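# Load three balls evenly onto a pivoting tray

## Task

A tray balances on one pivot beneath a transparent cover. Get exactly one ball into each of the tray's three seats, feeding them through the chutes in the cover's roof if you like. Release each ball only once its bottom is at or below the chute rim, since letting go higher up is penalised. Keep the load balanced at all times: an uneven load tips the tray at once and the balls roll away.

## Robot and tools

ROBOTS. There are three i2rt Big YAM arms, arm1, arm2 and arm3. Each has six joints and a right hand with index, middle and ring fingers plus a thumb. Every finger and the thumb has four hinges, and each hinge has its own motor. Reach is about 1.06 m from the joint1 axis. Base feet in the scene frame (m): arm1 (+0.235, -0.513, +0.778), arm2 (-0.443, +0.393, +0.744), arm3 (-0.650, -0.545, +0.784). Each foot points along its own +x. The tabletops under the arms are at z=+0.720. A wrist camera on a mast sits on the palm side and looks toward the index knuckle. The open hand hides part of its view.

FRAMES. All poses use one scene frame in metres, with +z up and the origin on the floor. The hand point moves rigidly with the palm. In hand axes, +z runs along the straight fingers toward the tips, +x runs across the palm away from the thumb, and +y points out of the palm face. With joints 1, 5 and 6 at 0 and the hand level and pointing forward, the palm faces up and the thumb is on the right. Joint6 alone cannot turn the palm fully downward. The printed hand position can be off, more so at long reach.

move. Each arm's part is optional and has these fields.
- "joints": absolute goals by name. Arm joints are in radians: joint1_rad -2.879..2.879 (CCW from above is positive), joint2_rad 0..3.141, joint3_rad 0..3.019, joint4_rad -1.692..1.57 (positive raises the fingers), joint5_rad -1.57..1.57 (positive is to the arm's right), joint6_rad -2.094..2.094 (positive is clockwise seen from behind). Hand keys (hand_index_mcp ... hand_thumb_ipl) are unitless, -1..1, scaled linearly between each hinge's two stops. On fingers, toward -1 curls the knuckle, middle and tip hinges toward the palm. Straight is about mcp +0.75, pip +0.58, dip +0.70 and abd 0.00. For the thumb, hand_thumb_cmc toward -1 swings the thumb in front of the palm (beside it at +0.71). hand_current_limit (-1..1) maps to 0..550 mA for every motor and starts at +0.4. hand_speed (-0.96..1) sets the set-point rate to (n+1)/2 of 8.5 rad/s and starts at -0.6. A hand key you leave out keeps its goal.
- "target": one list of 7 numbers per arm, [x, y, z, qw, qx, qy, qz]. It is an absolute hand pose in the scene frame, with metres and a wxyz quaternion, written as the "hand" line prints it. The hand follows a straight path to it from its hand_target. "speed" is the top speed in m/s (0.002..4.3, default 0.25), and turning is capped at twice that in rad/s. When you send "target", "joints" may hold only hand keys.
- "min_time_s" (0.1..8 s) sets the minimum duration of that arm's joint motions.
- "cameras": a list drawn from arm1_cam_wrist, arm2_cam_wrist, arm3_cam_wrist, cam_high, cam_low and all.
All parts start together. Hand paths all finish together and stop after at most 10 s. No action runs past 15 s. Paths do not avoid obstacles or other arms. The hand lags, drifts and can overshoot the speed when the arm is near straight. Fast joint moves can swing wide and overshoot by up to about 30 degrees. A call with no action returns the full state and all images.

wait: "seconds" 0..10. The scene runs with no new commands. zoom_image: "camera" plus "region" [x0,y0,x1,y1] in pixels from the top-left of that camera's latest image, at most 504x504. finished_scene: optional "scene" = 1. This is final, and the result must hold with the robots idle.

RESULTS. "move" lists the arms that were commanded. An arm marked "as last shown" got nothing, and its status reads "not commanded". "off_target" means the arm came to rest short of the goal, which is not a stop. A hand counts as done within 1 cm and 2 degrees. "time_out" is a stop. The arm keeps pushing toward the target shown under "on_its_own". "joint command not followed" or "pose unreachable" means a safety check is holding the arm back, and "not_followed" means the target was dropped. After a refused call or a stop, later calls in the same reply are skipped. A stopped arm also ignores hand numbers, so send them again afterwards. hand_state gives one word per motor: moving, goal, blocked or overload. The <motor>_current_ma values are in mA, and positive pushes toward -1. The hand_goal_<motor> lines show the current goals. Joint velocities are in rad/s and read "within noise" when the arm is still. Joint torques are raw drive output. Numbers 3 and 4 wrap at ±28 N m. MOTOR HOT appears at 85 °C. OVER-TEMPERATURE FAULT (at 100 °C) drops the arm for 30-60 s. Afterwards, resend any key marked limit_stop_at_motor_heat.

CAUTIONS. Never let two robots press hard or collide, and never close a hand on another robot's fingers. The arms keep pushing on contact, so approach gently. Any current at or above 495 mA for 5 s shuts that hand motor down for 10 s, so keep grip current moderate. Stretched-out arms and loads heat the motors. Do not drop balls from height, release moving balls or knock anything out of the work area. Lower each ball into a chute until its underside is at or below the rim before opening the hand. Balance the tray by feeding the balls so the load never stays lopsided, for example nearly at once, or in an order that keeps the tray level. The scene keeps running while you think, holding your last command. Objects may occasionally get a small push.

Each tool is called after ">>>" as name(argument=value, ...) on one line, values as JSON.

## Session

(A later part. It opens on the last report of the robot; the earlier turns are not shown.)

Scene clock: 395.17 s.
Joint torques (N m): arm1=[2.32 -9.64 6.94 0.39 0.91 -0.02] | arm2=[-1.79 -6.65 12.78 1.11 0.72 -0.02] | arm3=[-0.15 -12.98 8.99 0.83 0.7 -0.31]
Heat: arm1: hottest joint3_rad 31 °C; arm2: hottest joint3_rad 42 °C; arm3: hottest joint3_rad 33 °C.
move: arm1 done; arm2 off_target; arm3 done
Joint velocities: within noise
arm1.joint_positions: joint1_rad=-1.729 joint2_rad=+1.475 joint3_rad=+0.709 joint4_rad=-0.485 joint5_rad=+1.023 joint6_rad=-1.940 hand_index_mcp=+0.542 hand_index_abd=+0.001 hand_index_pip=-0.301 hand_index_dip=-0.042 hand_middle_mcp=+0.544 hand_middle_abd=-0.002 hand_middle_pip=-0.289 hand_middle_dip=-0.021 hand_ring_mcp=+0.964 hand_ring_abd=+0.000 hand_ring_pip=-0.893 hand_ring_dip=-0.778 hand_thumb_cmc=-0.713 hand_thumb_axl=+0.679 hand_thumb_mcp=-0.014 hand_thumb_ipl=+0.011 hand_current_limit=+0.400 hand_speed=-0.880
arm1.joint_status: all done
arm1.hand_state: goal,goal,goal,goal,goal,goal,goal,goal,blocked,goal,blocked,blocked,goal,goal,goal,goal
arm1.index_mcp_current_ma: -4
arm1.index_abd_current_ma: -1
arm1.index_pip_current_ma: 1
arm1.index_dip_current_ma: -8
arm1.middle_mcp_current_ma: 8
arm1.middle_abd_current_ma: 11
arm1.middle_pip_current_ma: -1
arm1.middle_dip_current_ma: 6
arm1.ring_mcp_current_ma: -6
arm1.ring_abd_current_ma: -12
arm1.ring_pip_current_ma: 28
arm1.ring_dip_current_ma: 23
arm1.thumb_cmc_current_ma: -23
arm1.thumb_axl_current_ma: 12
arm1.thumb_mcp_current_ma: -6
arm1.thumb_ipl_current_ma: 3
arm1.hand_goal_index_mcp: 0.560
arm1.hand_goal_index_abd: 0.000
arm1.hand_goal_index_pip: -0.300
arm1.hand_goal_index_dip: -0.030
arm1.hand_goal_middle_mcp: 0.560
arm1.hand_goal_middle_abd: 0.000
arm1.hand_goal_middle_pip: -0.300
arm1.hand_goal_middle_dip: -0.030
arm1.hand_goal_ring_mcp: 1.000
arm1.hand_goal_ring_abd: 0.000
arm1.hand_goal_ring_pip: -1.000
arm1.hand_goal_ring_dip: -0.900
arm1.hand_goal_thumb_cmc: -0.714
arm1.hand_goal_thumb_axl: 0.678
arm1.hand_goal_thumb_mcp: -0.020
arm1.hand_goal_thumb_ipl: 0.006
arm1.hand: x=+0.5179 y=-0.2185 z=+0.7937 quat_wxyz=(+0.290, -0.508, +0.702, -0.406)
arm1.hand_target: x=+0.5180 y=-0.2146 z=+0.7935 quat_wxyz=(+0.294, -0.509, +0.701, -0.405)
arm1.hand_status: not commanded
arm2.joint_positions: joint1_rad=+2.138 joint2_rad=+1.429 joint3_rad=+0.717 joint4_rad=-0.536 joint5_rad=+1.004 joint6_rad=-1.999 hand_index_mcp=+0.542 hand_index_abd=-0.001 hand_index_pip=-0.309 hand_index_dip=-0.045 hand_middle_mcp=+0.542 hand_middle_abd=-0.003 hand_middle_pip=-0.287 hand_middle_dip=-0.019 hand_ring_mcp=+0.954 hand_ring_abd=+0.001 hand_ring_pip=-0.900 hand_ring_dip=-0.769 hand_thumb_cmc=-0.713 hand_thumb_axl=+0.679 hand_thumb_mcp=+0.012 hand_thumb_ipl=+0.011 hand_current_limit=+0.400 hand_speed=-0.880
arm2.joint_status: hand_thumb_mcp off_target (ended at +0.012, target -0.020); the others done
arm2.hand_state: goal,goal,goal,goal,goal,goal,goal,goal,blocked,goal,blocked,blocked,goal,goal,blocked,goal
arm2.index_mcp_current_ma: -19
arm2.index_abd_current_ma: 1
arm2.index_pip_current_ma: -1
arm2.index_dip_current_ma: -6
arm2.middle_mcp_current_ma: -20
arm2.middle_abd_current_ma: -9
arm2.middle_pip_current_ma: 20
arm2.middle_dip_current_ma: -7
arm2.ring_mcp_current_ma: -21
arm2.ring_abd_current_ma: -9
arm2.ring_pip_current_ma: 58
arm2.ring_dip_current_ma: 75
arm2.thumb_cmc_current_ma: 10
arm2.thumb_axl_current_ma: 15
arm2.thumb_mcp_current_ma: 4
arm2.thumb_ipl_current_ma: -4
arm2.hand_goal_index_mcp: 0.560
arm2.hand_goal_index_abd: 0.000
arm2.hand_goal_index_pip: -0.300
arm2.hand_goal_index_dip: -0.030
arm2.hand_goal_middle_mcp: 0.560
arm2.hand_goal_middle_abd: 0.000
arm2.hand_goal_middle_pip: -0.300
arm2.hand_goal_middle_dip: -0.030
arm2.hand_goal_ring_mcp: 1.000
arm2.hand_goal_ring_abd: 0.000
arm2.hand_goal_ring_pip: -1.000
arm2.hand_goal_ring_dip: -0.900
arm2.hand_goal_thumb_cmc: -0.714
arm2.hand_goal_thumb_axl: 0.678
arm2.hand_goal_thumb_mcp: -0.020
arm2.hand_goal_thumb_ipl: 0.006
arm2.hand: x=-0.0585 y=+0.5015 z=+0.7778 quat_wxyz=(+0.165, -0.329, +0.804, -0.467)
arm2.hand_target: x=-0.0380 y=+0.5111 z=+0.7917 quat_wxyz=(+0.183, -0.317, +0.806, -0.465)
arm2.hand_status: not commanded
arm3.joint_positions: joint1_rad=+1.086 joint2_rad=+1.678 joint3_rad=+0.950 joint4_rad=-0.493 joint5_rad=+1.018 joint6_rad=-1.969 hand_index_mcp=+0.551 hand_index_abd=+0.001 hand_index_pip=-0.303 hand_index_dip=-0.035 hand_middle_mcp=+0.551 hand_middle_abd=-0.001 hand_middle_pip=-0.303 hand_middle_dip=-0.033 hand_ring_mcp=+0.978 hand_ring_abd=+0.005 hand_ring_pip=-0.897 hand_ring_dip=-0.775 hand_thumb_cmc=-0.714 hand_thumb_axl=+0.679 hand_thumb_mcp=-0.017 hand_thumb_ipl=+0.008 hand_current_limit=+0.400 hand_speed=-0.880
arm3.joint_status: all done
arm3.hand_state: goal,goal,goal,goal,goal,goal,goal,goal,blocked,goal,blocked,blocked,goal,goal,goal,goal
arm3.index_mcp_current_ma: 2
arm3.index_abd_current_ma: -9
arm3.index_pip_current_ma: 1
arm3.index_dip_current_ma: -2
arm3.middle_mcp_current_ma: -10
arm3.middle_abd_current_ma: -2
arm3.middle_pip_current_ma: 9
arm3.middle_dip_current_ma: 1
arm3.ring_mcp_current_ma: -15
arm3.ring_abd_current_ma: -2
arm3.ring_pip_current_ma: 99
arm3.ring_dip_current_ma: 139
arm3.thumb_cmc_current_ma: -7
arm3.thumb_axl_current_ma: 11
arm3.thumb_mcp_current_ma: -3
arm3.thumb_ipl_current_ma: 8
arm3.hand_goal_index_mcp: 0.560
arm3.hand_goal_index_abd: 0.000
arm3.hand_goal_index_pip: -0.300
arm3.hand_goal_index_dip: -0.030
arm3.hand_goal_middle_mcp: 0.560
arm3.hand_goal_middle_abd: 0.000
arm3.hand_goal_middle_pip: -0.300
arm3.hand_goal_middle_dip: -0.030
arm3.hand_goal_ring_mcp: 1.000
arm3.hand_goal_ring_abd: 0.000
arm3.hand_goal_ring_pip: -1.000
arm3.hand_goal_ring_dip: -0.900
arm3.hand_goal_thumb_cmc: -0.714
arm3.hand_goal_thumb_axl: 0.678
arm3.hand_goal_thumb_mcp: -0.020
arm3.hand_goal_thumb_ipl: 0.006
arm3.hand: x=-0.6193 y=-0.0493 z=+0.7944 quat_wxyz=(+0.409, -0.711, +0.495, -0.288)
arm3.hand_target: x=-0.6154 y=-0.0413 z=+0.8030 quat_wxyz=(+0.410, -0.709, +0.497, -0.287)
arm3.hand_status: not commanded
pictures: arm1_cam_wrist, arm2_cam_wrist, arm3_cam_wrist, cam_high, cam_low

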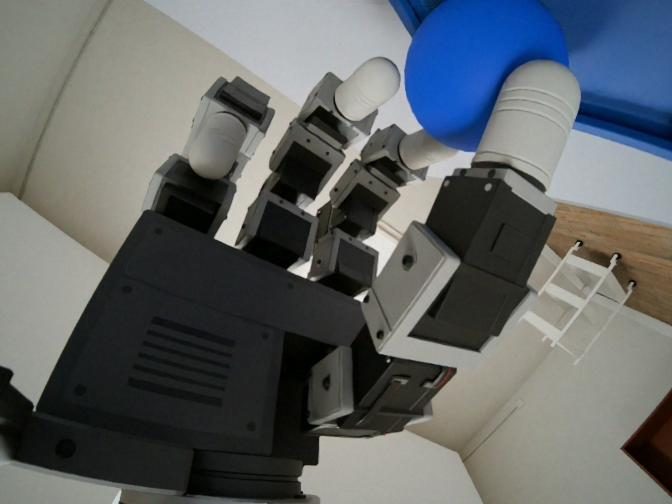

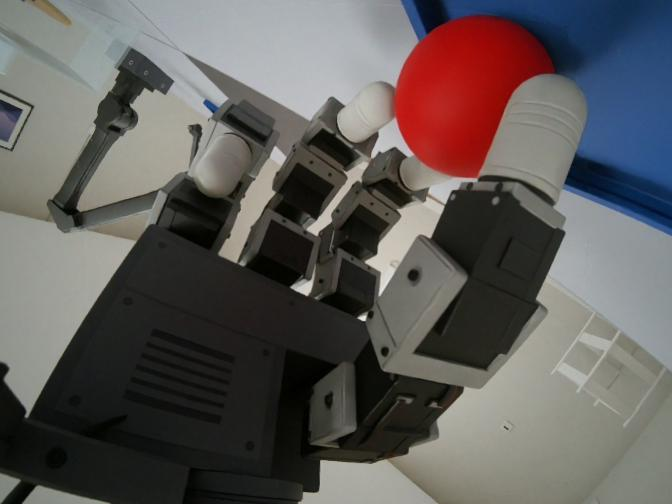

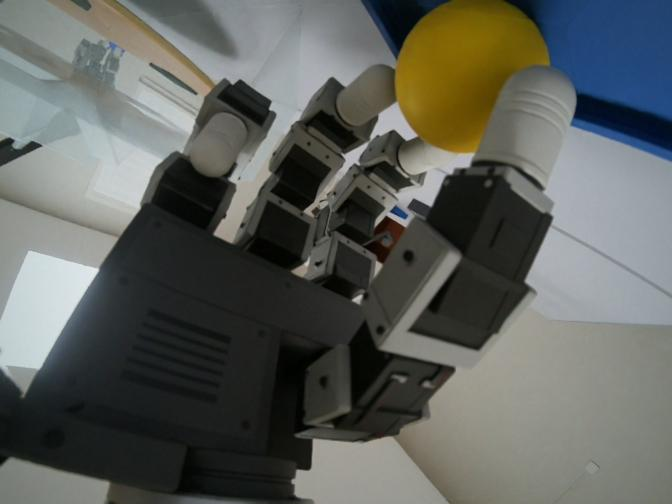

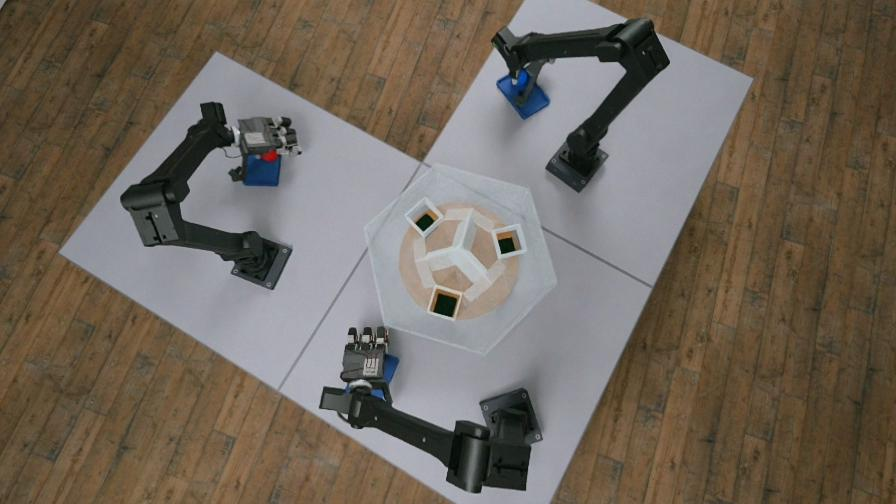

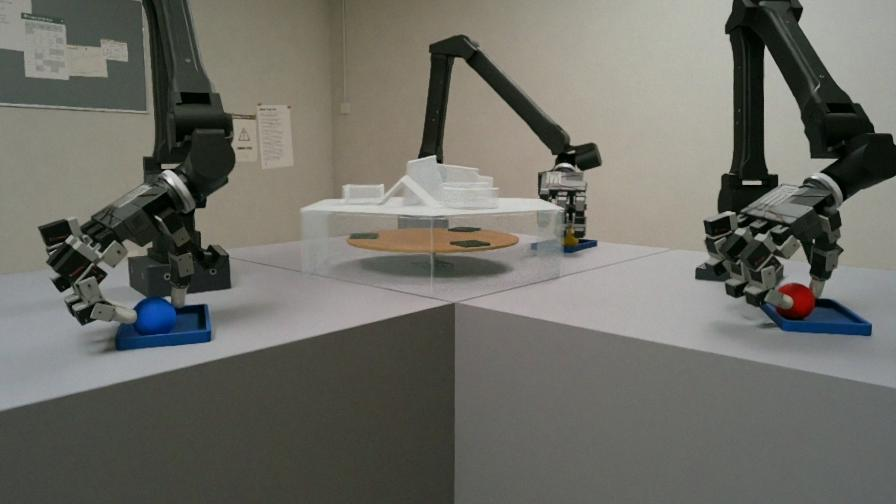

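>>> move(arm1={"joints":{"hand_index_mcp":0.50,"hand_middle_mcp":0.50,"hand_thumb_mcp":-0.10}}, arm2={"joints":{"hand_index_mcp":0.50,"hand_middle_mcp":0.50,"hand_thumb_mcp":-0.10}}, arm3={"joints":{"hand_index_mcp":0.50,"hand_middle_mcp":0.50,"hand_thumb_mcp":-0.10}}, cameras=["all"])

>>> zoom_image(camera="cam_low", region=[30, 240, 250, 364])

>>> zoom_image(camera="cam_low", region=[680, 190, 896, 344])

Scene clock: 398.23 s.
Joint torques (N m): arm1=[2.43 -9.64 6.94 0.43 0.91 -0.02] | arm2=[-1.85 -6.71 12.79 1.16 0.75 -0.03] | arm3=[-0.32 -12.69 9.05 0.8 0.69 -0.3]
Heat: arm1: hottest joint3_rad 31 °C; arm2: hottest joint3_rad 42 °C; arm3: hottest joint3_rad 34 °C.
move: arm1 off_target; arm2 off_target; arm3 off_target
Joint velocities: within noise
arm1.joint_positions: joint1_rad=-1.729 joint2_rad=+1.475 joint3_rad=+0.709 joint4_rad=-0.485 joint5_rad=+1.023 joint6_rad=-1.940 hand_index_mcp=+0.485 hand_index_abd=+0.001 hand_index_pip=-0.301 hand_index_dip=-0.042 hand_middle_mcp=+0.492 hand_middle_abd=-0.003 hand_middle_pip=-0.289 hand_middle_dip=-0.021 hand_ring_mcp=+0.964 hand_ring_abd=+0.000 hand_ring_pip=-0.893 hand_ring_dip=-0.778 hand_thumb_cmc=-0.713 hand_thumb_axl=+0.679 hand_thumb_mcp=-0.041 hand_thumb_ipl=+0.014 hand_current_limit=+0.400 hand_speed=-0.880
arm1.joint_status: hand_thumb_mcp off_target (ended at -0.041, target -0.100); the others done
arm1.hand_state: goal,goal,goal,goal,goal,goal,goal,goal,blocked,goal,blocked,blocked,goal,goal,blocked,goal
arm1.index_mcp_current_ma: -15
arm1.index_abd_current_ma: 2
arm1.index_pip_current_ma: 1
arm1.index_dip_current_ma: -20
arm1.middle_mcp_current_ma: 7
arm1.middle_abd_current_ma: 2
arm1.middle_pip_current_ma: 4
arm1.middle_dip_current_ma: 10
arm1.ring_mcp_current_ma: -12
arm1.ring_abd_current_ma: -4
arm1.ring_pip_current_ma: 24
arm1.ring_dip_current_ma: 22
arm1.thumb_cmc_current_ma: -13
arm1.thumb_axl_current_ma: -1
arm1.thumb_mcp_current_ma: 9
arm1.thumb_ipl_current_ma: 5
arm1.hand_goal_index_mcp: 0.500
arm1.hand_goal_index_abd: 0.000
arm1.hand_goal_index_pip: -0.300
arm1.hand_goal_index_dip: -0.030
arm1.hand_goal_middle_mcp: 0.500
arm1.hand_goal_middle_abd: 0.000
arm1.hand_goal_middle_pip: -0.300
arm1.hand_goal_middle_dip: -0.030
arm1.hand_goal_ring_mcp: 1.000
arm1.hand_goal_ring_abd: 0.000
arm1.hand_goal_ring_pip: -1.000
arm1.hand_goal_ring_dip: -0.900
arm1.hand_goal_thumb_cmc: -0.714
arm1.hand_goal_thumb_axl: 0.678
arm1.hand_goal_thumb_mcp: -0.100
arm1.hand_goal_thumb_ipl: 0.006
arm1.hand: x=+0.5179 y=-0.2185 z=+0.7937 quat_wxyz=(+0.290, -0.508, +0.702, -0.406)
arm1.hand_target: x=+0.5180 y=-0.2146 z=+0.7935 quat_wxyz=(+0.294, -0.509, +0.701, -0.405)
arm1.hand_status: not commanded
arm2.joint_positions: joint1_rad=+2.138 joint2_rad=+1.429 joint3_rad=+0.717 joint4_rad=-0.536 joint5_rad=+1.003 joint6_rad=-1.999 hand_index_mcp=+0.485 hand_index_abd=-0.001 hand_index_pip=-0.309 hand_index_dip=-0.045 hand_middle_mcp=+0.485 hand_middle_abd=-0.003 hand_middle_pip=-0.287 hand_middle_dip=-0.019 hand_ring_mcp=+0.954 hand_ring_abd=+0.001 hand_ring_pip=-0.900 hand_ring_dip=-0.769 hand_thumb_cmc=-0.713 hand_thumb_axl=+0.679 hand_thumb_mcp=+0.006 hand_thumb_ipl=+0.016 hand_current_limit=+0.400 hand_speed=-0.880
arm2.joint_status: hand_thumb_mcp off_target (ended at +0.006, target -0.100); the others done
arm2.hand_state: goal,goal,goal,goal,goal,goal,goal,goal,blocked,goal,blocked,blocked,goal,goal,blocked,goal
arm2.index_mcp_current_ma: -25
arm2.index_abd_current_ma: -3
arm2.index_pip_current_ma: -3
arm2.index_dip_current_ma: 2
arm2.middle_mcp_current_ma: -6
arm2.middle_abd_current_ma: 5
arm2.middle_pip_current_ma: 1
arm2.middle_dip_current_ma: -11
arm2.ring_mcp_current_ma: -21
arm2.ring_abd_current_ma: 0
arm2.ring_pip_current_ma: 74
arm2.ring_dip_current_ma: 71
arm2.thumb_cmc_current_ma: -3
arm2.thumb_axl_current_ma: 3
arm2.thumb_mcp_current_ma: 82
arm2.thumb_ipl_current_ma: -2
arm2.hand_goal_index_mcp: 0.500
arm2.hand_goal_index_abd: 0.000
arm2.hand_goal_index_pip: -0.300
arm2.hand_goal_index_dip: -0.030
arm2.hand_goal_middle_mcp: 0.500
arm2.hand_goal_middle_abd: 0.000
arm2.hand_goal_middle_pip: -0.300
arm2.hand_goal_middle_dip: -0.030
arm2.hand_goal_ring_mcp: 1.000
arm2.hand_goal_ring_abd: 0.000
arm2.hand_goal_ring_pip: -1.000
arm2.hand_goal_ring_dip: -0.900
arm2.hand_goal_thumb_cmc: -0.714
arm2.hand_goal_thumb_axl: 0.678
arm2.hand_goal_thumb_mcp: -0.100
arm2.hand_goal_thumb_ipl: 0.006
arm2.hand: x=-0.0586 y=+0.5017 z=+0.7776 quat_wxyz=(+0.165, -0.329, +0.804, -0.467)
arm2.hand_target: x=-0.0380 y=+0.5111 z=+0.7917 quat_wxyz=(+0.183, -0.317, +0.806, -0.465)
arm2.hand_status: not commanded
arm3.joint_positions: joint1_rad=+1.086 joint2_rad=+1.678 joint3_rad=+0.950 joint4_rad=-0.493 joint5_rad=+1.018 joint6_rad=-1.970 hand_index_mcp=+0.492 hand_index_abd=+0.001 hand_index_pip=-0.303 hand_index_dip=-0.035 hand_middle_mcp=+0.517 hand_middle_abd=-0.003 hand_middle_pip=-0.293 hand_middle_dip=-0.033 hand_ring_mcp=+0.978 hand_ring_abd=+0.005 hand_ring_pip=-0.897 hand_ring_dip=-0.775 hand_thumb_cmc=-0.713 hand_thumb_axl=+0.679 hand_thumb_mcp=-0.053 hand_thumb_ipl=+0.015 hand_current_limit=+0.400 hand_speed=-0.880
arm3.joint_status: hand_thumb_mcp off_target (ended at -0.053, target -0.100); the others done
arm3.hand_state: goal,goal,goal,goal,goal,goal,goal,goal,blocked,goal,blocked,blocked,goal,goal,blocked,goal
arm3.index_mcp_current_ma: -2
arm3.index_abd_current_ma: -3
arm3.index_pip_current_ma: -7
arm3.index_dip_current_ma: -6
arm3.middle_mcp_current_ma: -2
arm3.middle_abd_current_ma: 7
arm3.middle_pip_current_ma: 9
arm3.middle_dip_current_ma: 0
arm3.ring_mcp_current_ma: -10
arm3.ring_abd_current_ma: 2
arm3.ring_pip_current_ma: 101
arm3.ring_dip_current_ma: 139
arm3.thumb_cmc_current_ma: -12
arm3.thumb_axl_current_ma: 9
arm3.thumb_mcp_current_ma: 42
arm3.thumb_ipl_current_ma: 14
arm3.hand_goal_index_mcp: 0.500
arm3.hand_goal_index_abd: 0.000
arm3.hand_goal_index_pip: -0.300
arm3.hand_goal_index_dip: -0.030
arm3.hand_goal_middle_mcp: 0.500
arm3.hand_goal_middle_abd: 0.000
arm3.hand_goal_middle_pip: -0.300
arm3.hand_goal_middle_dip: -0.030
arm3.hand_goal_ring_mcp: 1.000
arm3.hand_goal_ring_abd: 0.000
arm3.hand_goal_ring_pip: -1.000
arm3.hand_goal_ring_dip: -0.900
arm3.hand_goal_thumb_cmc: -0.714
arm3.hand_goal_thumb_axl: 0.678
arm3.hand_goal_thumb_mcp: -0.100
arm3.hand_goal_thumb_ipl: 0.006
arm3.hand: x=-0.6193 y=-0.0493 z=+0.7947 quat_wxyz=(+0.409, -0.710, +0.495, -0.288)
arm3.hand_target: x=-0.6154 y=-0.0413 z=+0.8030 quat_wxyz=(+0.410, -0.709, +0.497, -0.287)
arm3.hand_status: not commanded
pictures: arm1_cam_wrist, arm2_cam_wrist, arm3_cam_wrist, cam_high, cam_low

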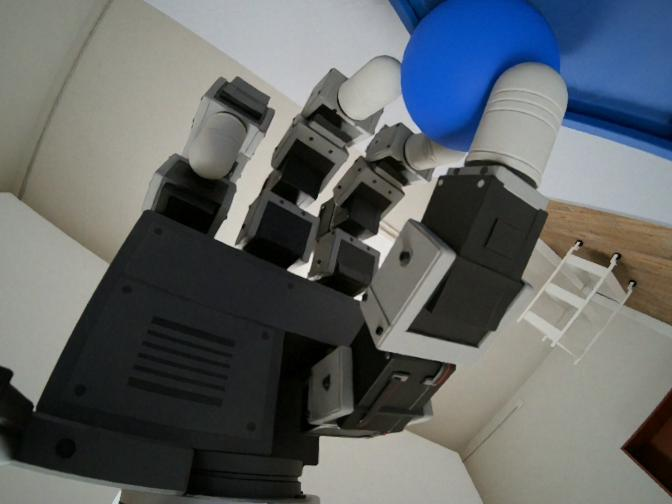

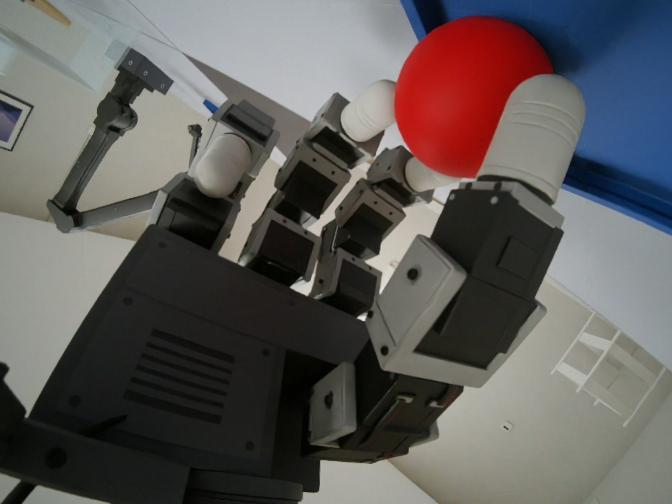

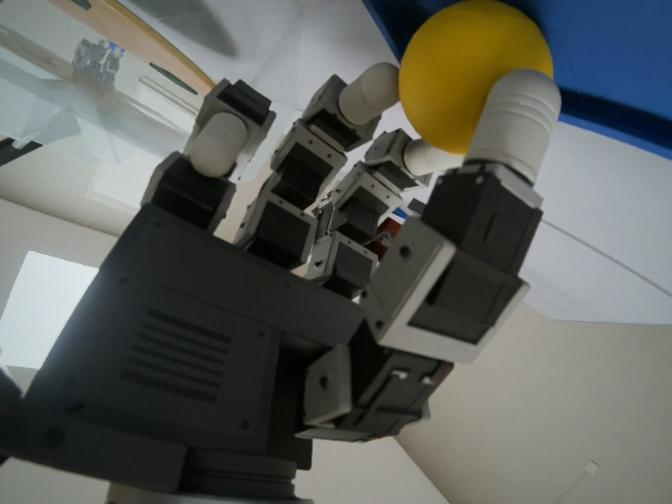

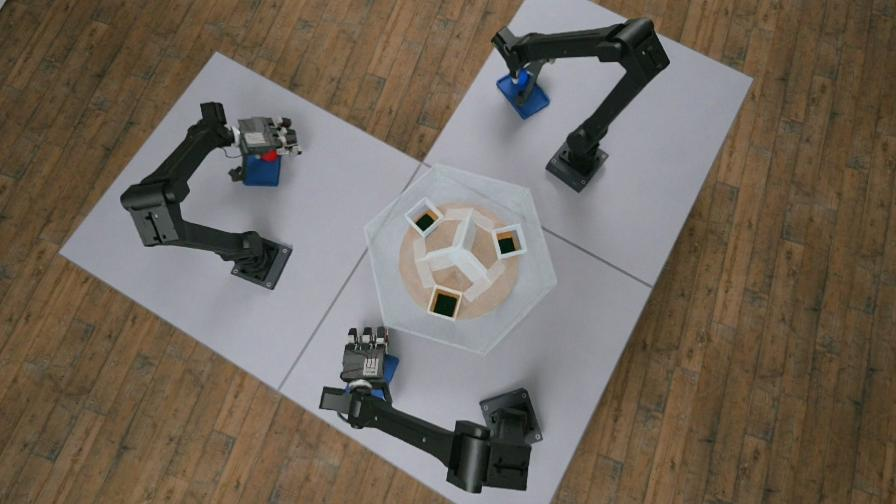

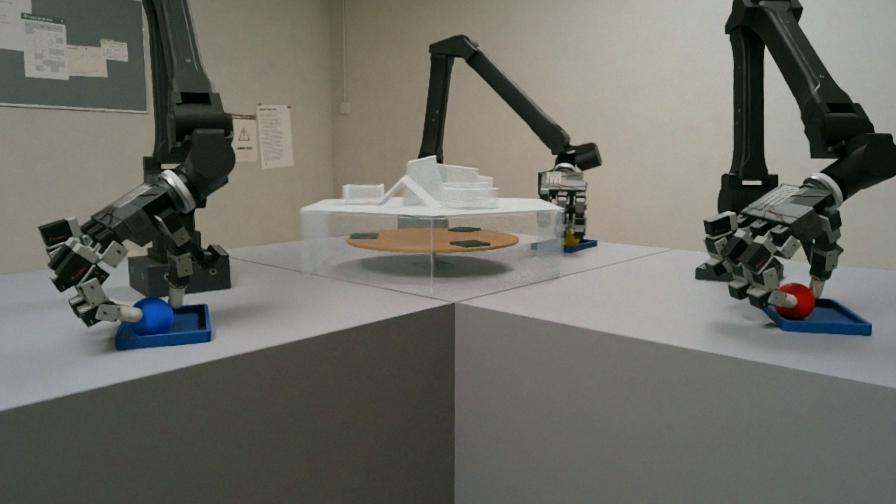

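Scaled by 2.291 from the camera's image (finer frame: 1280x720).

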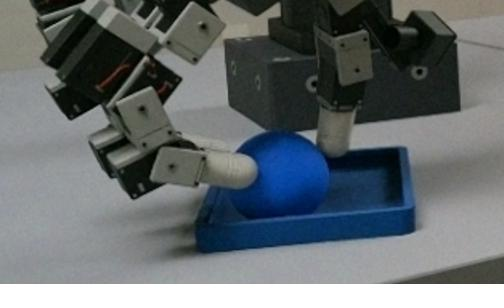

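Scaled by 2.333 from the camera's image (finer frame: 1280x720).

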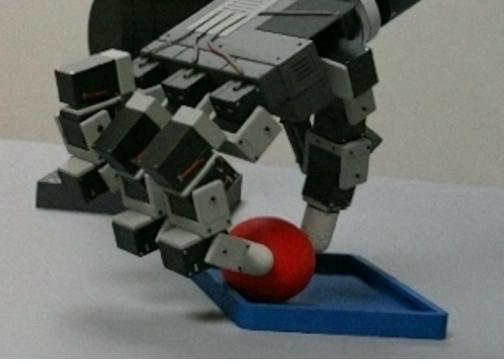

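>>> move(arm1={"joints":{"hand_index_mcp":0.40,"hand_middle_mcp":0.40,"hand_thumb_mcp":-0.22}}, arm2={"joints":{"hand_index_mcp":0.40,"hand_middle_mcp":0.40,"hand_thumb_mcp":-0.20}}, arm3={"joints":{"hand_index_mcp":0.40,"hand_middle_mcp":0.40,"hand_thumb_mcp":-0.22}}, cameras=["all"])

>>> zoom_image(camera="cam_low", region=[30, 240, 250, 364])

>>> zoom_image(camera="cam_low", region=[680, 190, 896, 344])

Scene clock: 407.83 s.
Joint torques (N m): arm1=[2.43 -9.7 6.94 0.39 0.85 -0.02] | arm2=[-1.9 -6.83 12.68 1.13 0.75 -0.03] | arm3=[-0.38 -12.45 9.05 0.85 0.69 -0.29]
Heat: arm1: hottest joint3_rad 31 °C; arm2: hottest joint3_rad 43 °C; arm3: hottest joint3_rad 34 °C.
move: arm1 off_target; arm2 off_target; arm3 off_target
Joint velocities: within noise
arm1.joint_positions: joint1_rad=-1.729 joint2_rad=+1.475 joint3_rad=+0.709 joint4_rad=-0.484 joint5_rad=+1.024 joint6_rad=-1.940 hand_index_mcp=+0.433 hand_index_abd=+0.001 hand_index_pip=-0.298 hand_index_dip=-0.041 hand_middle_mcp=+0.478 hand_middle_abd=-0.003 hand_middle_pip=-0.288 hand_middle_dip=-0.023 hand_ring_mcp=+0.964 hand_ring_abd=+0.000 hand_ring_pip=-0.893 hand_ring_dip=-0.778 hand_thumb_cmc=-0.712 hand_thumb_axl=+0.679 hand_thumb_mcp=-0.045 hand_thumb_ipl=+0.038 hand_current_limit=+0.400 hand_speed=-0.880
arm1.joint_status: hand_index_mcp off_target (ended at +0.433, target +0.400); hand_middle_mcp off_target (ended at +0.478, target +0.400); hand_thumb_mcp off_target (ended at -0.045, target -0.220)
arm1.hand_state: blocked,goal,goal,goal,blocked,goal,goal,goal,blocked,goal,blocked,blocked,goal,goal,blocked,blocked
arm1.index_mcp_current_ma: 13
arm1.index_abd_current_ma: 10
arm1.index_pip_current_ma: -13
arm1.index_dip_current_ma: -10
arm1.middle_mcp_current_ma: 20
arm1.middle_abd_current_ma: 0
arm1.middle_pip_current_ma: 2
arm1.middle_dip_current_ma: 1
arm1.ring_mcp_current_ma: -18
arm1.ring_abd_current_ma: -16
arm1.ring_pip_current_ma: 21
arm1.ring_dip_current_ma: 35
arm1.thumb_cmc_current_ma: -16
arm1.thumb_axl_current_ma: 9
arm1.thumb_mcp_current_ma: 84
arm1.thumb_ipl_current_ma: 16
arm1.hand_goal_index_mcp: 0.400
arm1.hand_goal_index_abd: 0.000
arm1.hand_goal_index_pip: -0.300
arm1.hand_goal_index_dip: -0.030
arm1.hand_goal_middle_mcp: 0.400
arm1.hand_goal_middle_abd: 0.000
arm1.hand_goal_middle_pip: -0.300
arm1.hand_goal_middle_dip: -0.030
arm1.hand_goal_ring_mcp: 1.000
arm1.hand_goal_ring_abd: 0.000
arm1.hand_goal_ring_pip: -1.000
arm1.hand_goal_ring_dip: -0.900
arm1.hand_goal_thumb_cmc: -0.714
arm1.hand_goal_thumb_axl: 0.678
arm1.hand_goal_thumb_mcp: -0.220
arm1.hand_goal_thumb_ipl: 0.006
arm1.hand: x=+0.5181 y=-0.2185 z=+0.7939 quat_wxyz=(+0.290, -0.508, +0.702, -0.406)
arm1.hand_target: x=+0.5180 y=-0.2145 z=+0.7936 quat_wxyz=(+0.294, -0.509, +0.701, -0.405)
arm1.hand_status: not commanded
arm2.joint_positions: joint1_rad=+2.138 joint2_rad=+1.429 joint3_rad=+0.719 joint4_rad=-0.536 joint5_rad=+1.003 joint6_rad=-1.999 hand_index_mcp=+0.392 hand_index_abd=+0.000 hand_index_pip=-0.304 hand_index_dip=-0.040 hand_middle_mcp=+0.474 hand_middle_abd=-0.003 hand_middle_pip=-0.281 hand_middle_dip=-0.018 hand_ring_mcp=+0.954 hand_ring_abd=+0.001 hand_ring_pip=-0.900 hand_ring_dip=-0.769 hand_thumb_cmc=-0.713 hand_thumb_axl=+0.679 hand_thumb_mcp=-0.006 hand_thumb_ipl=+0.035 hand_current_limit=+0.400 hand_speed=-0.880
arm2.joint_status: hand_middle_mcp off_target (ended at +0.474, target +0.400); hand_thumb_mcp off_target (ended at -0.006, target -0.200); the others done
arm2.hand_state: goal,goal,goal,goal,blocked,goal,goal,goal,blocked,goal,blocked,blocked,goal,goal,blocked,blocked
arm2.index_mcp_current_ma: -12
arm2.index_abd_current_ma: -6
arm2.index_pip_current_ma: 8
arm2.index_dip_current_ma: -14
arm2.middle_mcp_current_ma: 42
arm2.middle_abd_current_ma: -3
arm2.middle_pip_current_ma: -2
arm2.middle_dip_current_ma: 10
arm2.ring_mcp_current_ma: -25
arm2.ring_abd_current_ma: -8
arm2.ring_pip_current_ma: 69
arm2.ring_dip_current_ma: 79
arm2.thumb_cmc_current_ma: 13
arm2.thumb_axl_current_ma: 21
arm2.thumb_mcp_current_ma: 190
arm2.thumb_ipl_current_ma: 11
arm2.hand_goal_index_mcp: 0.400
arm2.hand_goal_index_abd: 0.000
arm2.hand_goal_index_pip: -0.300
arm2.hand_goal_index_dip: -0.030
arm2.hand_goal_middle_mcp: 0.400
arm2.hand_goal_middle_abd: 0.000
arm2.hand_goal_middle_pip: -0.300
arm2.hand_goal_middle_dip: -0.030
arm2.hand_goal_ring_mcp: 1.000
arm2.hand_goal_ring_abd: 0.000
arm2.hand_goal_ring_pip: -1.000
arm2.hand_goal_ring_dip: -0.900
arm2.hand_goal_thumb_cmc: -0.714
arm2.hand_goal_thumb_axl: 0.678
arm2.hand_goal_thumb_mcp: -0.200
arm2.hand_goal_thumb_ipl: 0.006
arm2.hand: x=-0.0579 y=+0.5020 z=+0.7782 quat_wxyz=(+0.166, -0.329, +0.804, -0.467)
arm2.hand_target: x=-0.0379 y=+0.5111 z=+0.7918 quat_wxyz=(+0.184, -0.317, +0.806, -0.465)
arm2.hand_status: not commanded
arm3.joint_positions: joint1_rad=+1.086 joint2_rad=+1.675 joint3_rad=+0.950 joint4_rad=-0.493 joint5_rad=+1.018 joint6_rad=-1.970 hand_index_mcp=+0.447 hand_index_abd=+0.001 hand_index_pip=-0.289 hand_index_dip=-0.032 hand_middle_mcp=+0.501 hand_middle_abd=-0.004 hand_middle_pip=-0.275 hand_middle_dip=-0.028 hand_ring_mcp=+0.978 hand_ring_abd=+0.005 hand_ring_pip=-0.897 hand_ring_dip=-0.775 hand_thumb_cmc=-0.711 hand_thumb_axl=+0.679 hand_thumb_mcp=-0.072 hand_thumb_ipl=+0.048 hand_current_limit=+0.400 hand_speed=-0.880
arm3.joint_status: hand_index_mcp off_target (ended at +0.447, target +0.400); hand_middle_mcp off_target (ended at +0.501, target +0.400); hand_thumb_mcp off_target (ended at -0.072, target -0.220)
arm3.hand_state: blocked,goal,goal,goal,blocked,goal,blocked,goal,blocked,goal,blocked,blocked,goal,goal,blocked,blocked
arm3.index_mcp_current_ma: 34
arm3.index_abd_current_ma: -4
arm3.index_pip_current_ma: 2
arm3.index_dip_current_ma: 0
arm3.middle_mcp_current_ma: 94
arm3.middle_abd_current_ma: -4
arm3.middle_pip_current_ma: 24
arm3.middle_dip_current_ma: -5
arm3.ring_mcp_current_ma: -11
arm3.ring_abd_current_ma: 2
arm3.ring_pip_current_ma: 94
arm3.ring_dip_current_ma: 141
arm3.thumb_cmc_current_ma: -6
arm3.thumb_axl_current_ma: 8
arm3.thumb_mcp_current_ma: 249
arm3.thumb_ipl_current_ma: 44
arm3.hand_goal_index_mcp: 0.400
arm3.hand_goal_index_abd: 0.000
arm3.hand_goal_index_pip: -0.300
arm3.hand_goal_index_dip: -0.030
arm3.hand_goal_middle_mcp: 0.400
arm3.hand_goal_middle_abd: 0.000
arm3.hand_goal_middle_pip: -0.300
arm3.hand_goal_middle_dip: -0.030
arm3.hand_goal_ring_mcp: 1.000
arm3.hand_goal_ring_abd: 0.000
arm3.hand_goal_ring_pip: -1.000
arm3.hand_goal_ring_dip: -0.900
arm3.hand_goal_thumb_cmc: -0.714
arm3.hand_goal_thumb_axl: 0.678
arm3.hand_goal_thumb_mcp: -0.220
arm3.hand_goal_thumb_ipl: 0.006
arm3.hand: x=-0.6193 y=-0.0490 z=+0.7958 quat_wxyz=(+0.410, -0.710, +0.495, -0.287)
arm3.hand_target: x=-0.6154 y=-0.0413 z=+0.8030 quat_wxyz=(+0.410, -0.709, +0.497, -0.287)
arm3.hand_status: not commanded
pictures: arm1_cam_wrist, arm2_cam_wrist, arm3_cam_wrist, cam_high, cam_low

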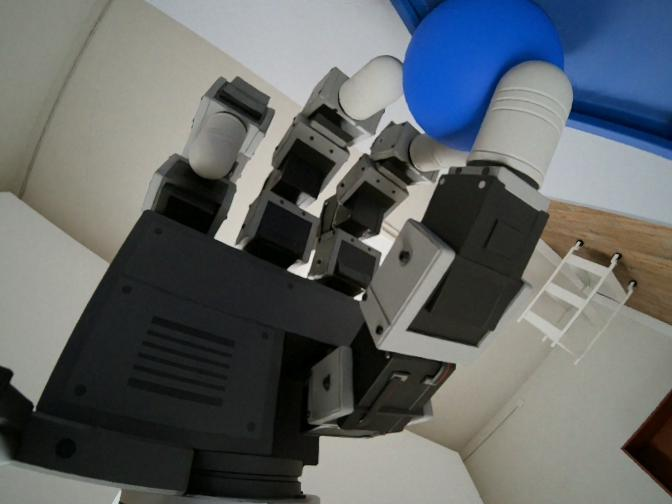

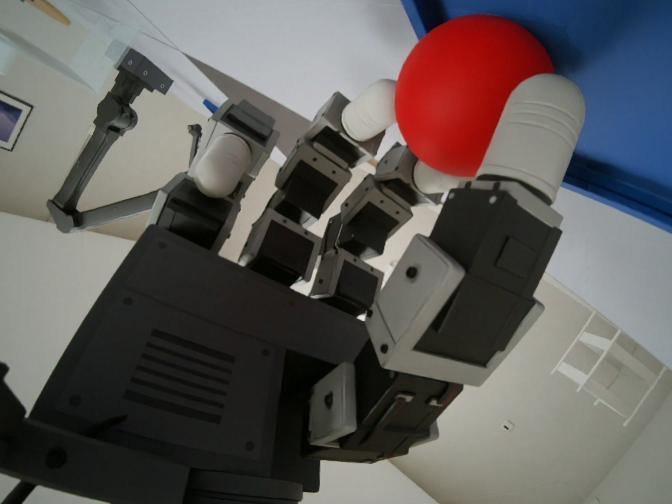

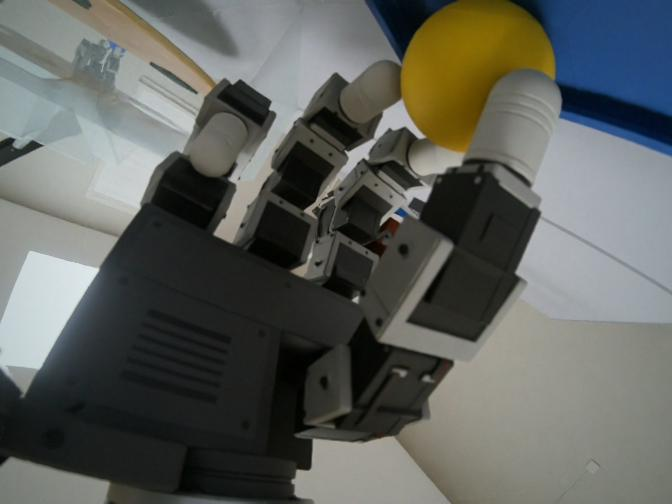

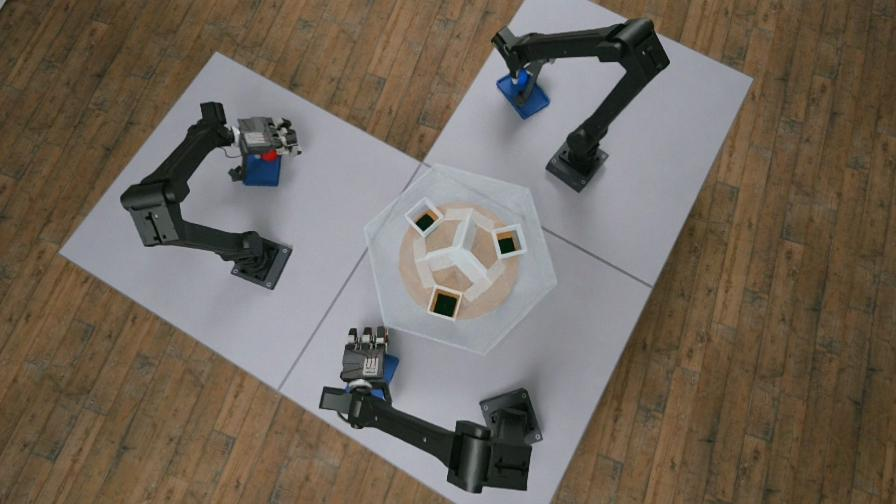

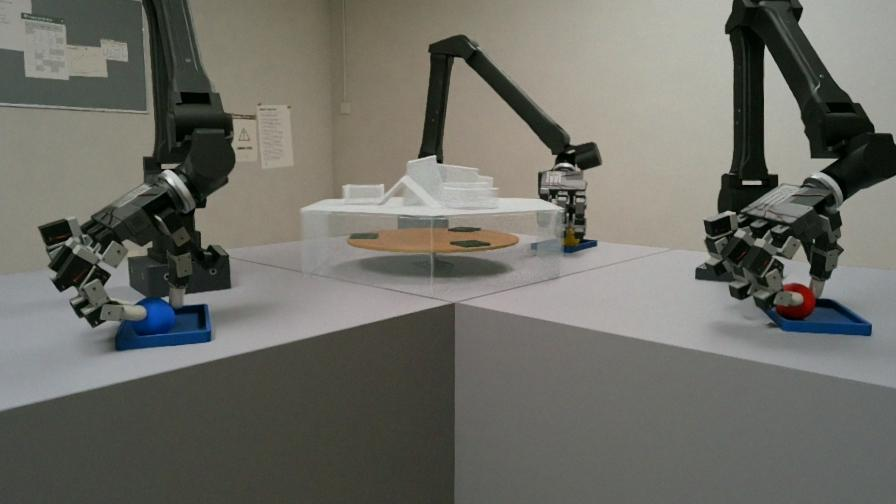

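Scaled by 2.291 from the camera's image (finer frame: 1280x720).

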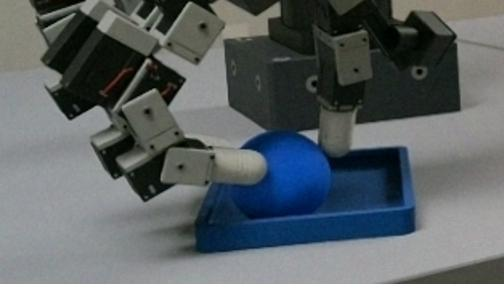

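Scaled by 2.333 from the camera's image (finer frame: 1280x720).

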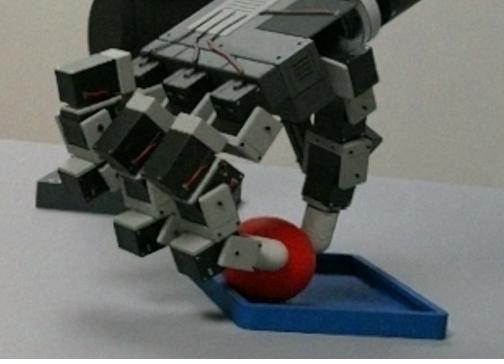

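>>> move(arm1={"joints":{"hand_index_mcp":0.34,"hand_middle_mcp":0.30,"hand_thumb_mcp":-0.32}}, arm2={"joints":{"hand_index_mcp":0.36,"hand_middle_mcp":0.30,"hand_thumb_mcp":-0.24}}, arm3={"joints":{"hand_index_mcp":0.34,"hand_middle_mcp":0.32,"hand_thumb_mcp":-0.25}}, cameras=["all"])

>>> zoom_image(camera="cam_low", region=[680, 190, 896, 344])

Scene clock: 426.73 s.
Joint torques (N m): arm1=[2.43 -9.76 6.95 0.39 0.76 -0.03] | arm2=[-1.9 -6.83 12.68 1.09 0.74 -0.03] | arm3=[-0.38 -12.28 9.05 0.83 0.69 -0.3]
Heat: arm1: hottest joint3_rad 31 °C; arm2: hottest joint3_rad 44 °C; arm3: hottest joint3_rad 34 °C.
move: arm1 off_target; arm2 off_target; arm3 off_target
Joint velocities: within noise
arm1.joint_positions: joint1_rad=-1.729 joint2_rad=+1.475 joint3_rad=+0.709 joint4_rad=-0.484 joint5_rad=+1.026 joint6_rad=-1.940 hand_index_mcp=+0.413 hand_index_abd=+0.001 hand_index_pip=-0.292 hand_index_dip=-0.041 hand_middle_mcp=+0.458 hand_middle_abd=-0.003 hand_middle_pip=-0.284 hand_middle_dip=-0.024 hand_ring_mcp=+0.964 hand_ring_abd=+0.000 hand_ring_pip=-0.893 hand_ring_dip=-0.778 hand_thumb_cmc=-0.711 hand_thumb_axl=+0.679 hand_thumb_mcp=-0.049 hand_thumb_ipl=+0.064 hand_current_limit=+0.400 hand_speed=-0.880
arm1.joint_status: hand_index_mcp off_target (ended at +0.413, target +0.340); hand_middle_mcp off_target (ended at +0.458, target +0.300); hand_thumb_mcp off_target (ended at -0.049, target -0.320)
arm1.hand_state: blocked,goal,goal,goal,blocked,goal,goal,goal,blocked,goal,blocked,blocked,goal,goal,blocked,blocked
arm1.index_mcp_current_ma: 17
arm1.index_abd_current_ma: -1
arm1.index_pip_current_ma: -8
arm1.index_dip_current_ma: 8
arm1.middle_mcp_current_ma: 56
arm1.middle_abd_current_ma: 5
arm1.middle_pip_current_ma: -6
arm1.middle_dip_current_ma: 12
arm1.ring_mcp_current_ma: -7
arm1.ring_abd_current_ma: -7
arm1.ring_pip_current_ma: 28
arm1.ring_dip_current_ma: 18
arm1.thumb_cmc_current_ma: -14
arm1.thumb_axl_current_ma: -5
arm1.thumb_mcp_current_ma: 173
arm1.thumb_ipl_current_ma: 16
arm1.hand_goal_index_mcp: 0.340
arm1.hand_goal_index_abd: 0.000
arm1.hand_goal_index_pip: -0.300
arm1.hand_goal_index_dip: -0.030
arm1.hand_goal_middle_mcp: 0.300
arm1.hand_goal_middle_abd: 0.000
arm1.hand_goal_middle_pip: -0.300
arm1.hand_goal_middle_dip: -0.030
arm1.hand_goal_ring_mcp: 1.000
arm1.hand_goal_ring_abd: 0.000
arm1.hand_goal_ring_pip: -1.000
arm1.hand_goal_ring_dip: -0.900
arm1.hand_goal_thumb_cmc: -0.714
arm1.hand_goal_thumb_axl: 0.678
arm1.hand_goal_thumb_mcp: -0.320
arm1.hand_goal_thumb_ipl: 0.006
arm1.hand: x=+0.5184 y=-0.2188 z=+0.7941 quat_wxyz=(+0.291, -0.507, +0.702, -0.407)
arm1.hand_target: x=+0.5180 y=-0.2145 z=+0.7936 quat_wxyz=(+0.294, -0.509, +0.701, -0.404)
arm1.hand_status: not commanded
arm2.joint_positions: joint1_rad=+2.138 joint2_rad=+1.429 joint3_rad=+0.719 joint4_rad=-0.536 joint5_rad=+1.003 joint6_rad=-1.999 hand_index_mcp=+0.385 hand_index_abd=+0.001 hand_index_pip=-0.299 hand_index_dip=-0.040 hand_middle_mcp=+0.468 hand_middle_abd=-0.003 hand_middle_pip=-0.277 hand_middle_dip=-0.019 hand_ring_mcp=+0.954 hand_ring_abd=+0.001 hand_ring_pip=-0.900 hand_ring_dip=-0.769 hand_thumb_cmc=-0.712 hand_thumb_axl=+0.679 hand_thumb_mcp=-0.010 hand_thumb_ipl=+0.046 hand_current_limit=+0.400 hand_speed=-0.880
arm2.joint_status: hand_index_mcp off_target (ended at +0.385, target +0.360); hand_middle_mcp off_target (ended at +0.468, target +0.300); hand_thumb_mcp off_target (ended at -0.010, target -0.240)
arm2.hand_state: blocked,goal,goal,goal,blocked,goal,blocked,goal,blocked,goal,blocked,blocked,goal,goal,blocked,blocked
arm2.index_mcp_current_ma: 8
arm2.index_abd_current_ma: -5
arm2.index_pip_current_ma: 8
arm2.index_dip_current_ma: 6
arm2.middle_mcp_current_ma: 105
arm2.middle_abd_current_ma: -16
arm2.middle_pip_current_ma: 5
arm2.middle_dip_current_ma: -2
arm2.ring_mcp_current_ma: -32
arm2.ring_abd_current_ma: -19
arm2.ring_pip_current_ma: 59
arm2.ring_dip_current_ma: 78
arm2.thumb_cmc_current_ma: 24
arm2.thumb_axl_current_ma: 5
arm2.thumb_mcp_current_ma: 241
arm2.thumb_ipl_current_ma: 18
arm2.hand_goal_index_mcp: 0.360
arm2.hand_goal_index_abd: 0.000
arm2.hand_goal_index_pip: -0.300
arm2.hand_goal_index_dip: -0.030
arm2.hand_goal_middle_mcp: 0.300
arm2.hand_goal_middle_abd: 0.000
arm2.hand_goal_middle_pip: -0.300
arm2.hand_goal_middle_dip: -0.030
arm2.hand_goal_ring_mcp: 1.000
arm2.hand_goal_ring_abd: 0.000
arm2.hand_goal_ring_pip: -1.000
arm2.hand_goal_ring_dip: -0.900
arm2.hand_goal_thumb_cmc: -0.714
arm2.hand_goal_thumb_axl: 0.678
arm2.hand_goal_thumb_mcp: -0.240
arm2.hand_goal_thumb_ipl: 0.006
arm2.hand: x=-0.0579 y=+0.5021 z=+0.7782 quat_wxyz=(+0.166, -0.329, +0.804, -0.467)
arm2.hand_target: x=-0.0379 y=+0.5112 z=+0.7917 quat_wxyz=(+0.184, -0.317, +0.806, -0.465)
arm2.hand_status: not commanded
arm3.joint_positions: joint1_rad=+1.086 joint2_rad=+1.674 joint3_rad=+0.950 joint4_rad=-0.493 joint5_rad=+1.018 joint6_rad=-1.970 hand_index_mcp=+0.424 hand_index_abd=+0.005 hand_index_pip=-0.282 hand_index_dip=-0.031 hand_middle_mcp=+0.482 hand_middle_abd=-0.004 hand_middle_pip=-0.264 hand_middle_dip=-0.027 hand_ring_mcp=+0.978 hand_ring_abd=+0.005 hand_ring_pip=-0.897 hand_ring_dip=-0.775 hand_thumb_cmc=-0.711 hand_thumb_axl=+0.679 hand_thumb_mcp=-0.075 hand_thumb_ipl=+0.065 hand_current_limit=+0.400 hand_speed=-0.880
arm3.joint_status: hand_index_mcp off_target (ended at +0.424, target +0.340); hand_middle_mcp off_target (ended at +0.482, target +0.320); hand_thumb_mcp off_target (ended at -0.075, target -0.250)
arm3.hand_state: blocked,goal,goal,goal,blocked,goal,blocked,goal,blocked,goal,blocked,blocked,goal,goal,blocked,blocked
arm3.index_mcp_current_ma: 81
arm3.index_abd_current_ma: -8
arm3.index_pip_current_ma: 6
arm3.index_dip_current_ma: -2
arm3.middle_mcp_current_ma: 203
arm3.middle_abd_current_ma: 1
arm3.middle_pip_current_ma: 33
arm3.middle_dip_current_ma: -1
arm3.ring_mcp_current_ma: -14
arm3.ring_abd_current_ma: 3
arm3.ring_pip_current_ma: 99
arm3.ring_dip_current_ma: 141
arm3.thumb_cmc_current_ma: -11
arm3.thumb_axl_current_ma: 11
arm3.thumb_mcp_current_ma: 313
arm3.thumb_ipl_current_ma: 70
arm3.hand_goal_index_mcp: 0.340
arm3.hand_goal_index_abd: 0.000
arm3.hand_goal_index_pip: -0.300
arm3.hand_goal_index_dip: -0.030
arm3.hand_goal_middle_mcp: 0.320
arm3.hand_goal_middle_abd: 0.000
arm3.hand_goal_middle_pip: -0.300
arm3.hand_goal_middle_dip: -0.030
arm3.hand_goal_ring_mcp: 1.000
arm3.hand_goal_ring_abd: 0.000
arm3.hand_goal_ring_pip: -1.000
arm3.hand_goal_ring_dip: -0.900
arm3.hand_goal_thumb_cmc: -0.714
arm3.hand_goal_thumb_axl: 0.678
arm3.hand_goal_thumb_mcp: -0.250
arm3.hand_goal_thumb_ipl: 0.006
arm3.hand: x=-0.6193 y=-0.0489 z=+0.7963 quat_wxyz=(+0.410, -0.710, +0.496, -0.287)
arm3.hand_target: x=-0.6154 y=-0.0413 z=+0.8030 quat_wxyz=(+0.410, -0.709, +0.497, -0.287)
arm3.hand_status: not commanded
pictures: arm1_cam_wrist, arm2_cam_wrist, arm3_cam_wrist, cam_high, cam_low

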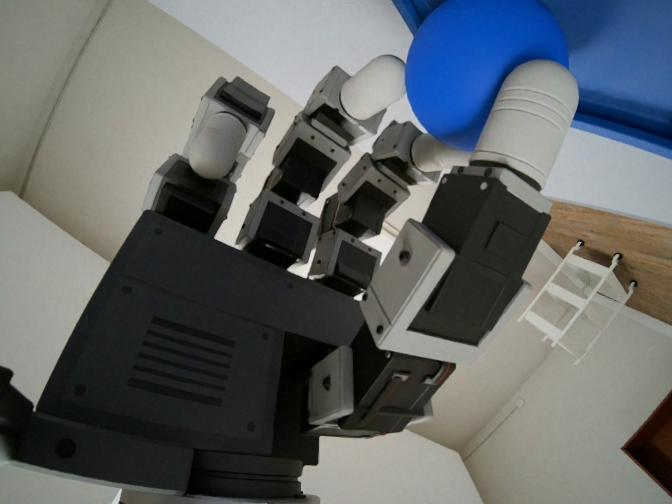

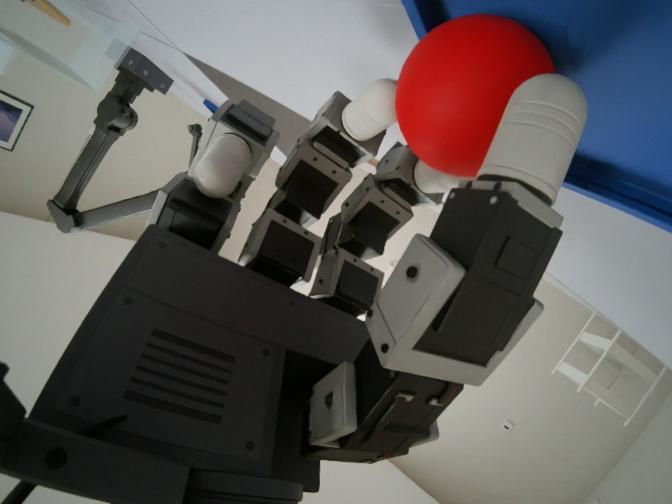

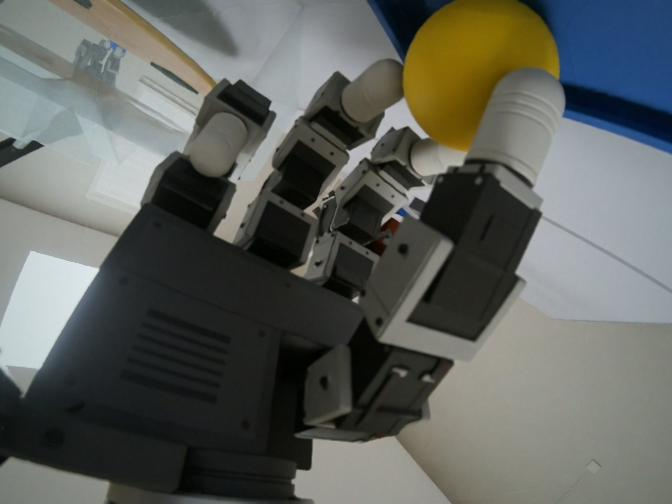

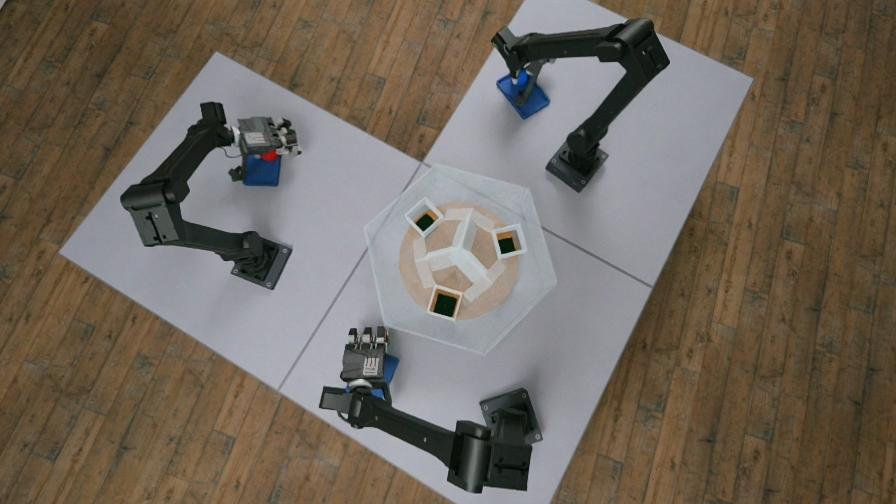

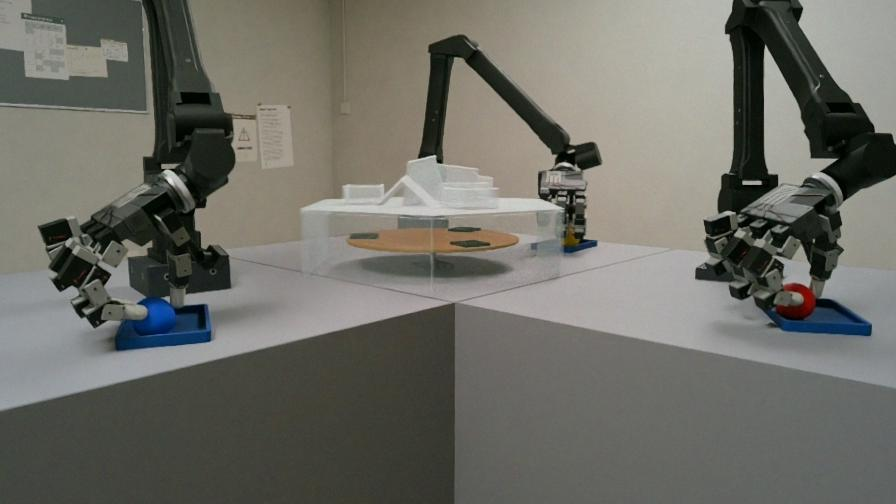

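Scaled by 2.333 from the camera's image (finer frame: 1280x720).

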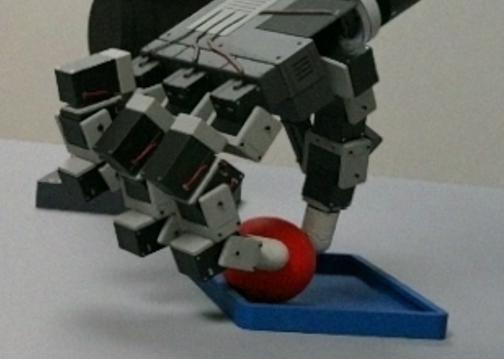

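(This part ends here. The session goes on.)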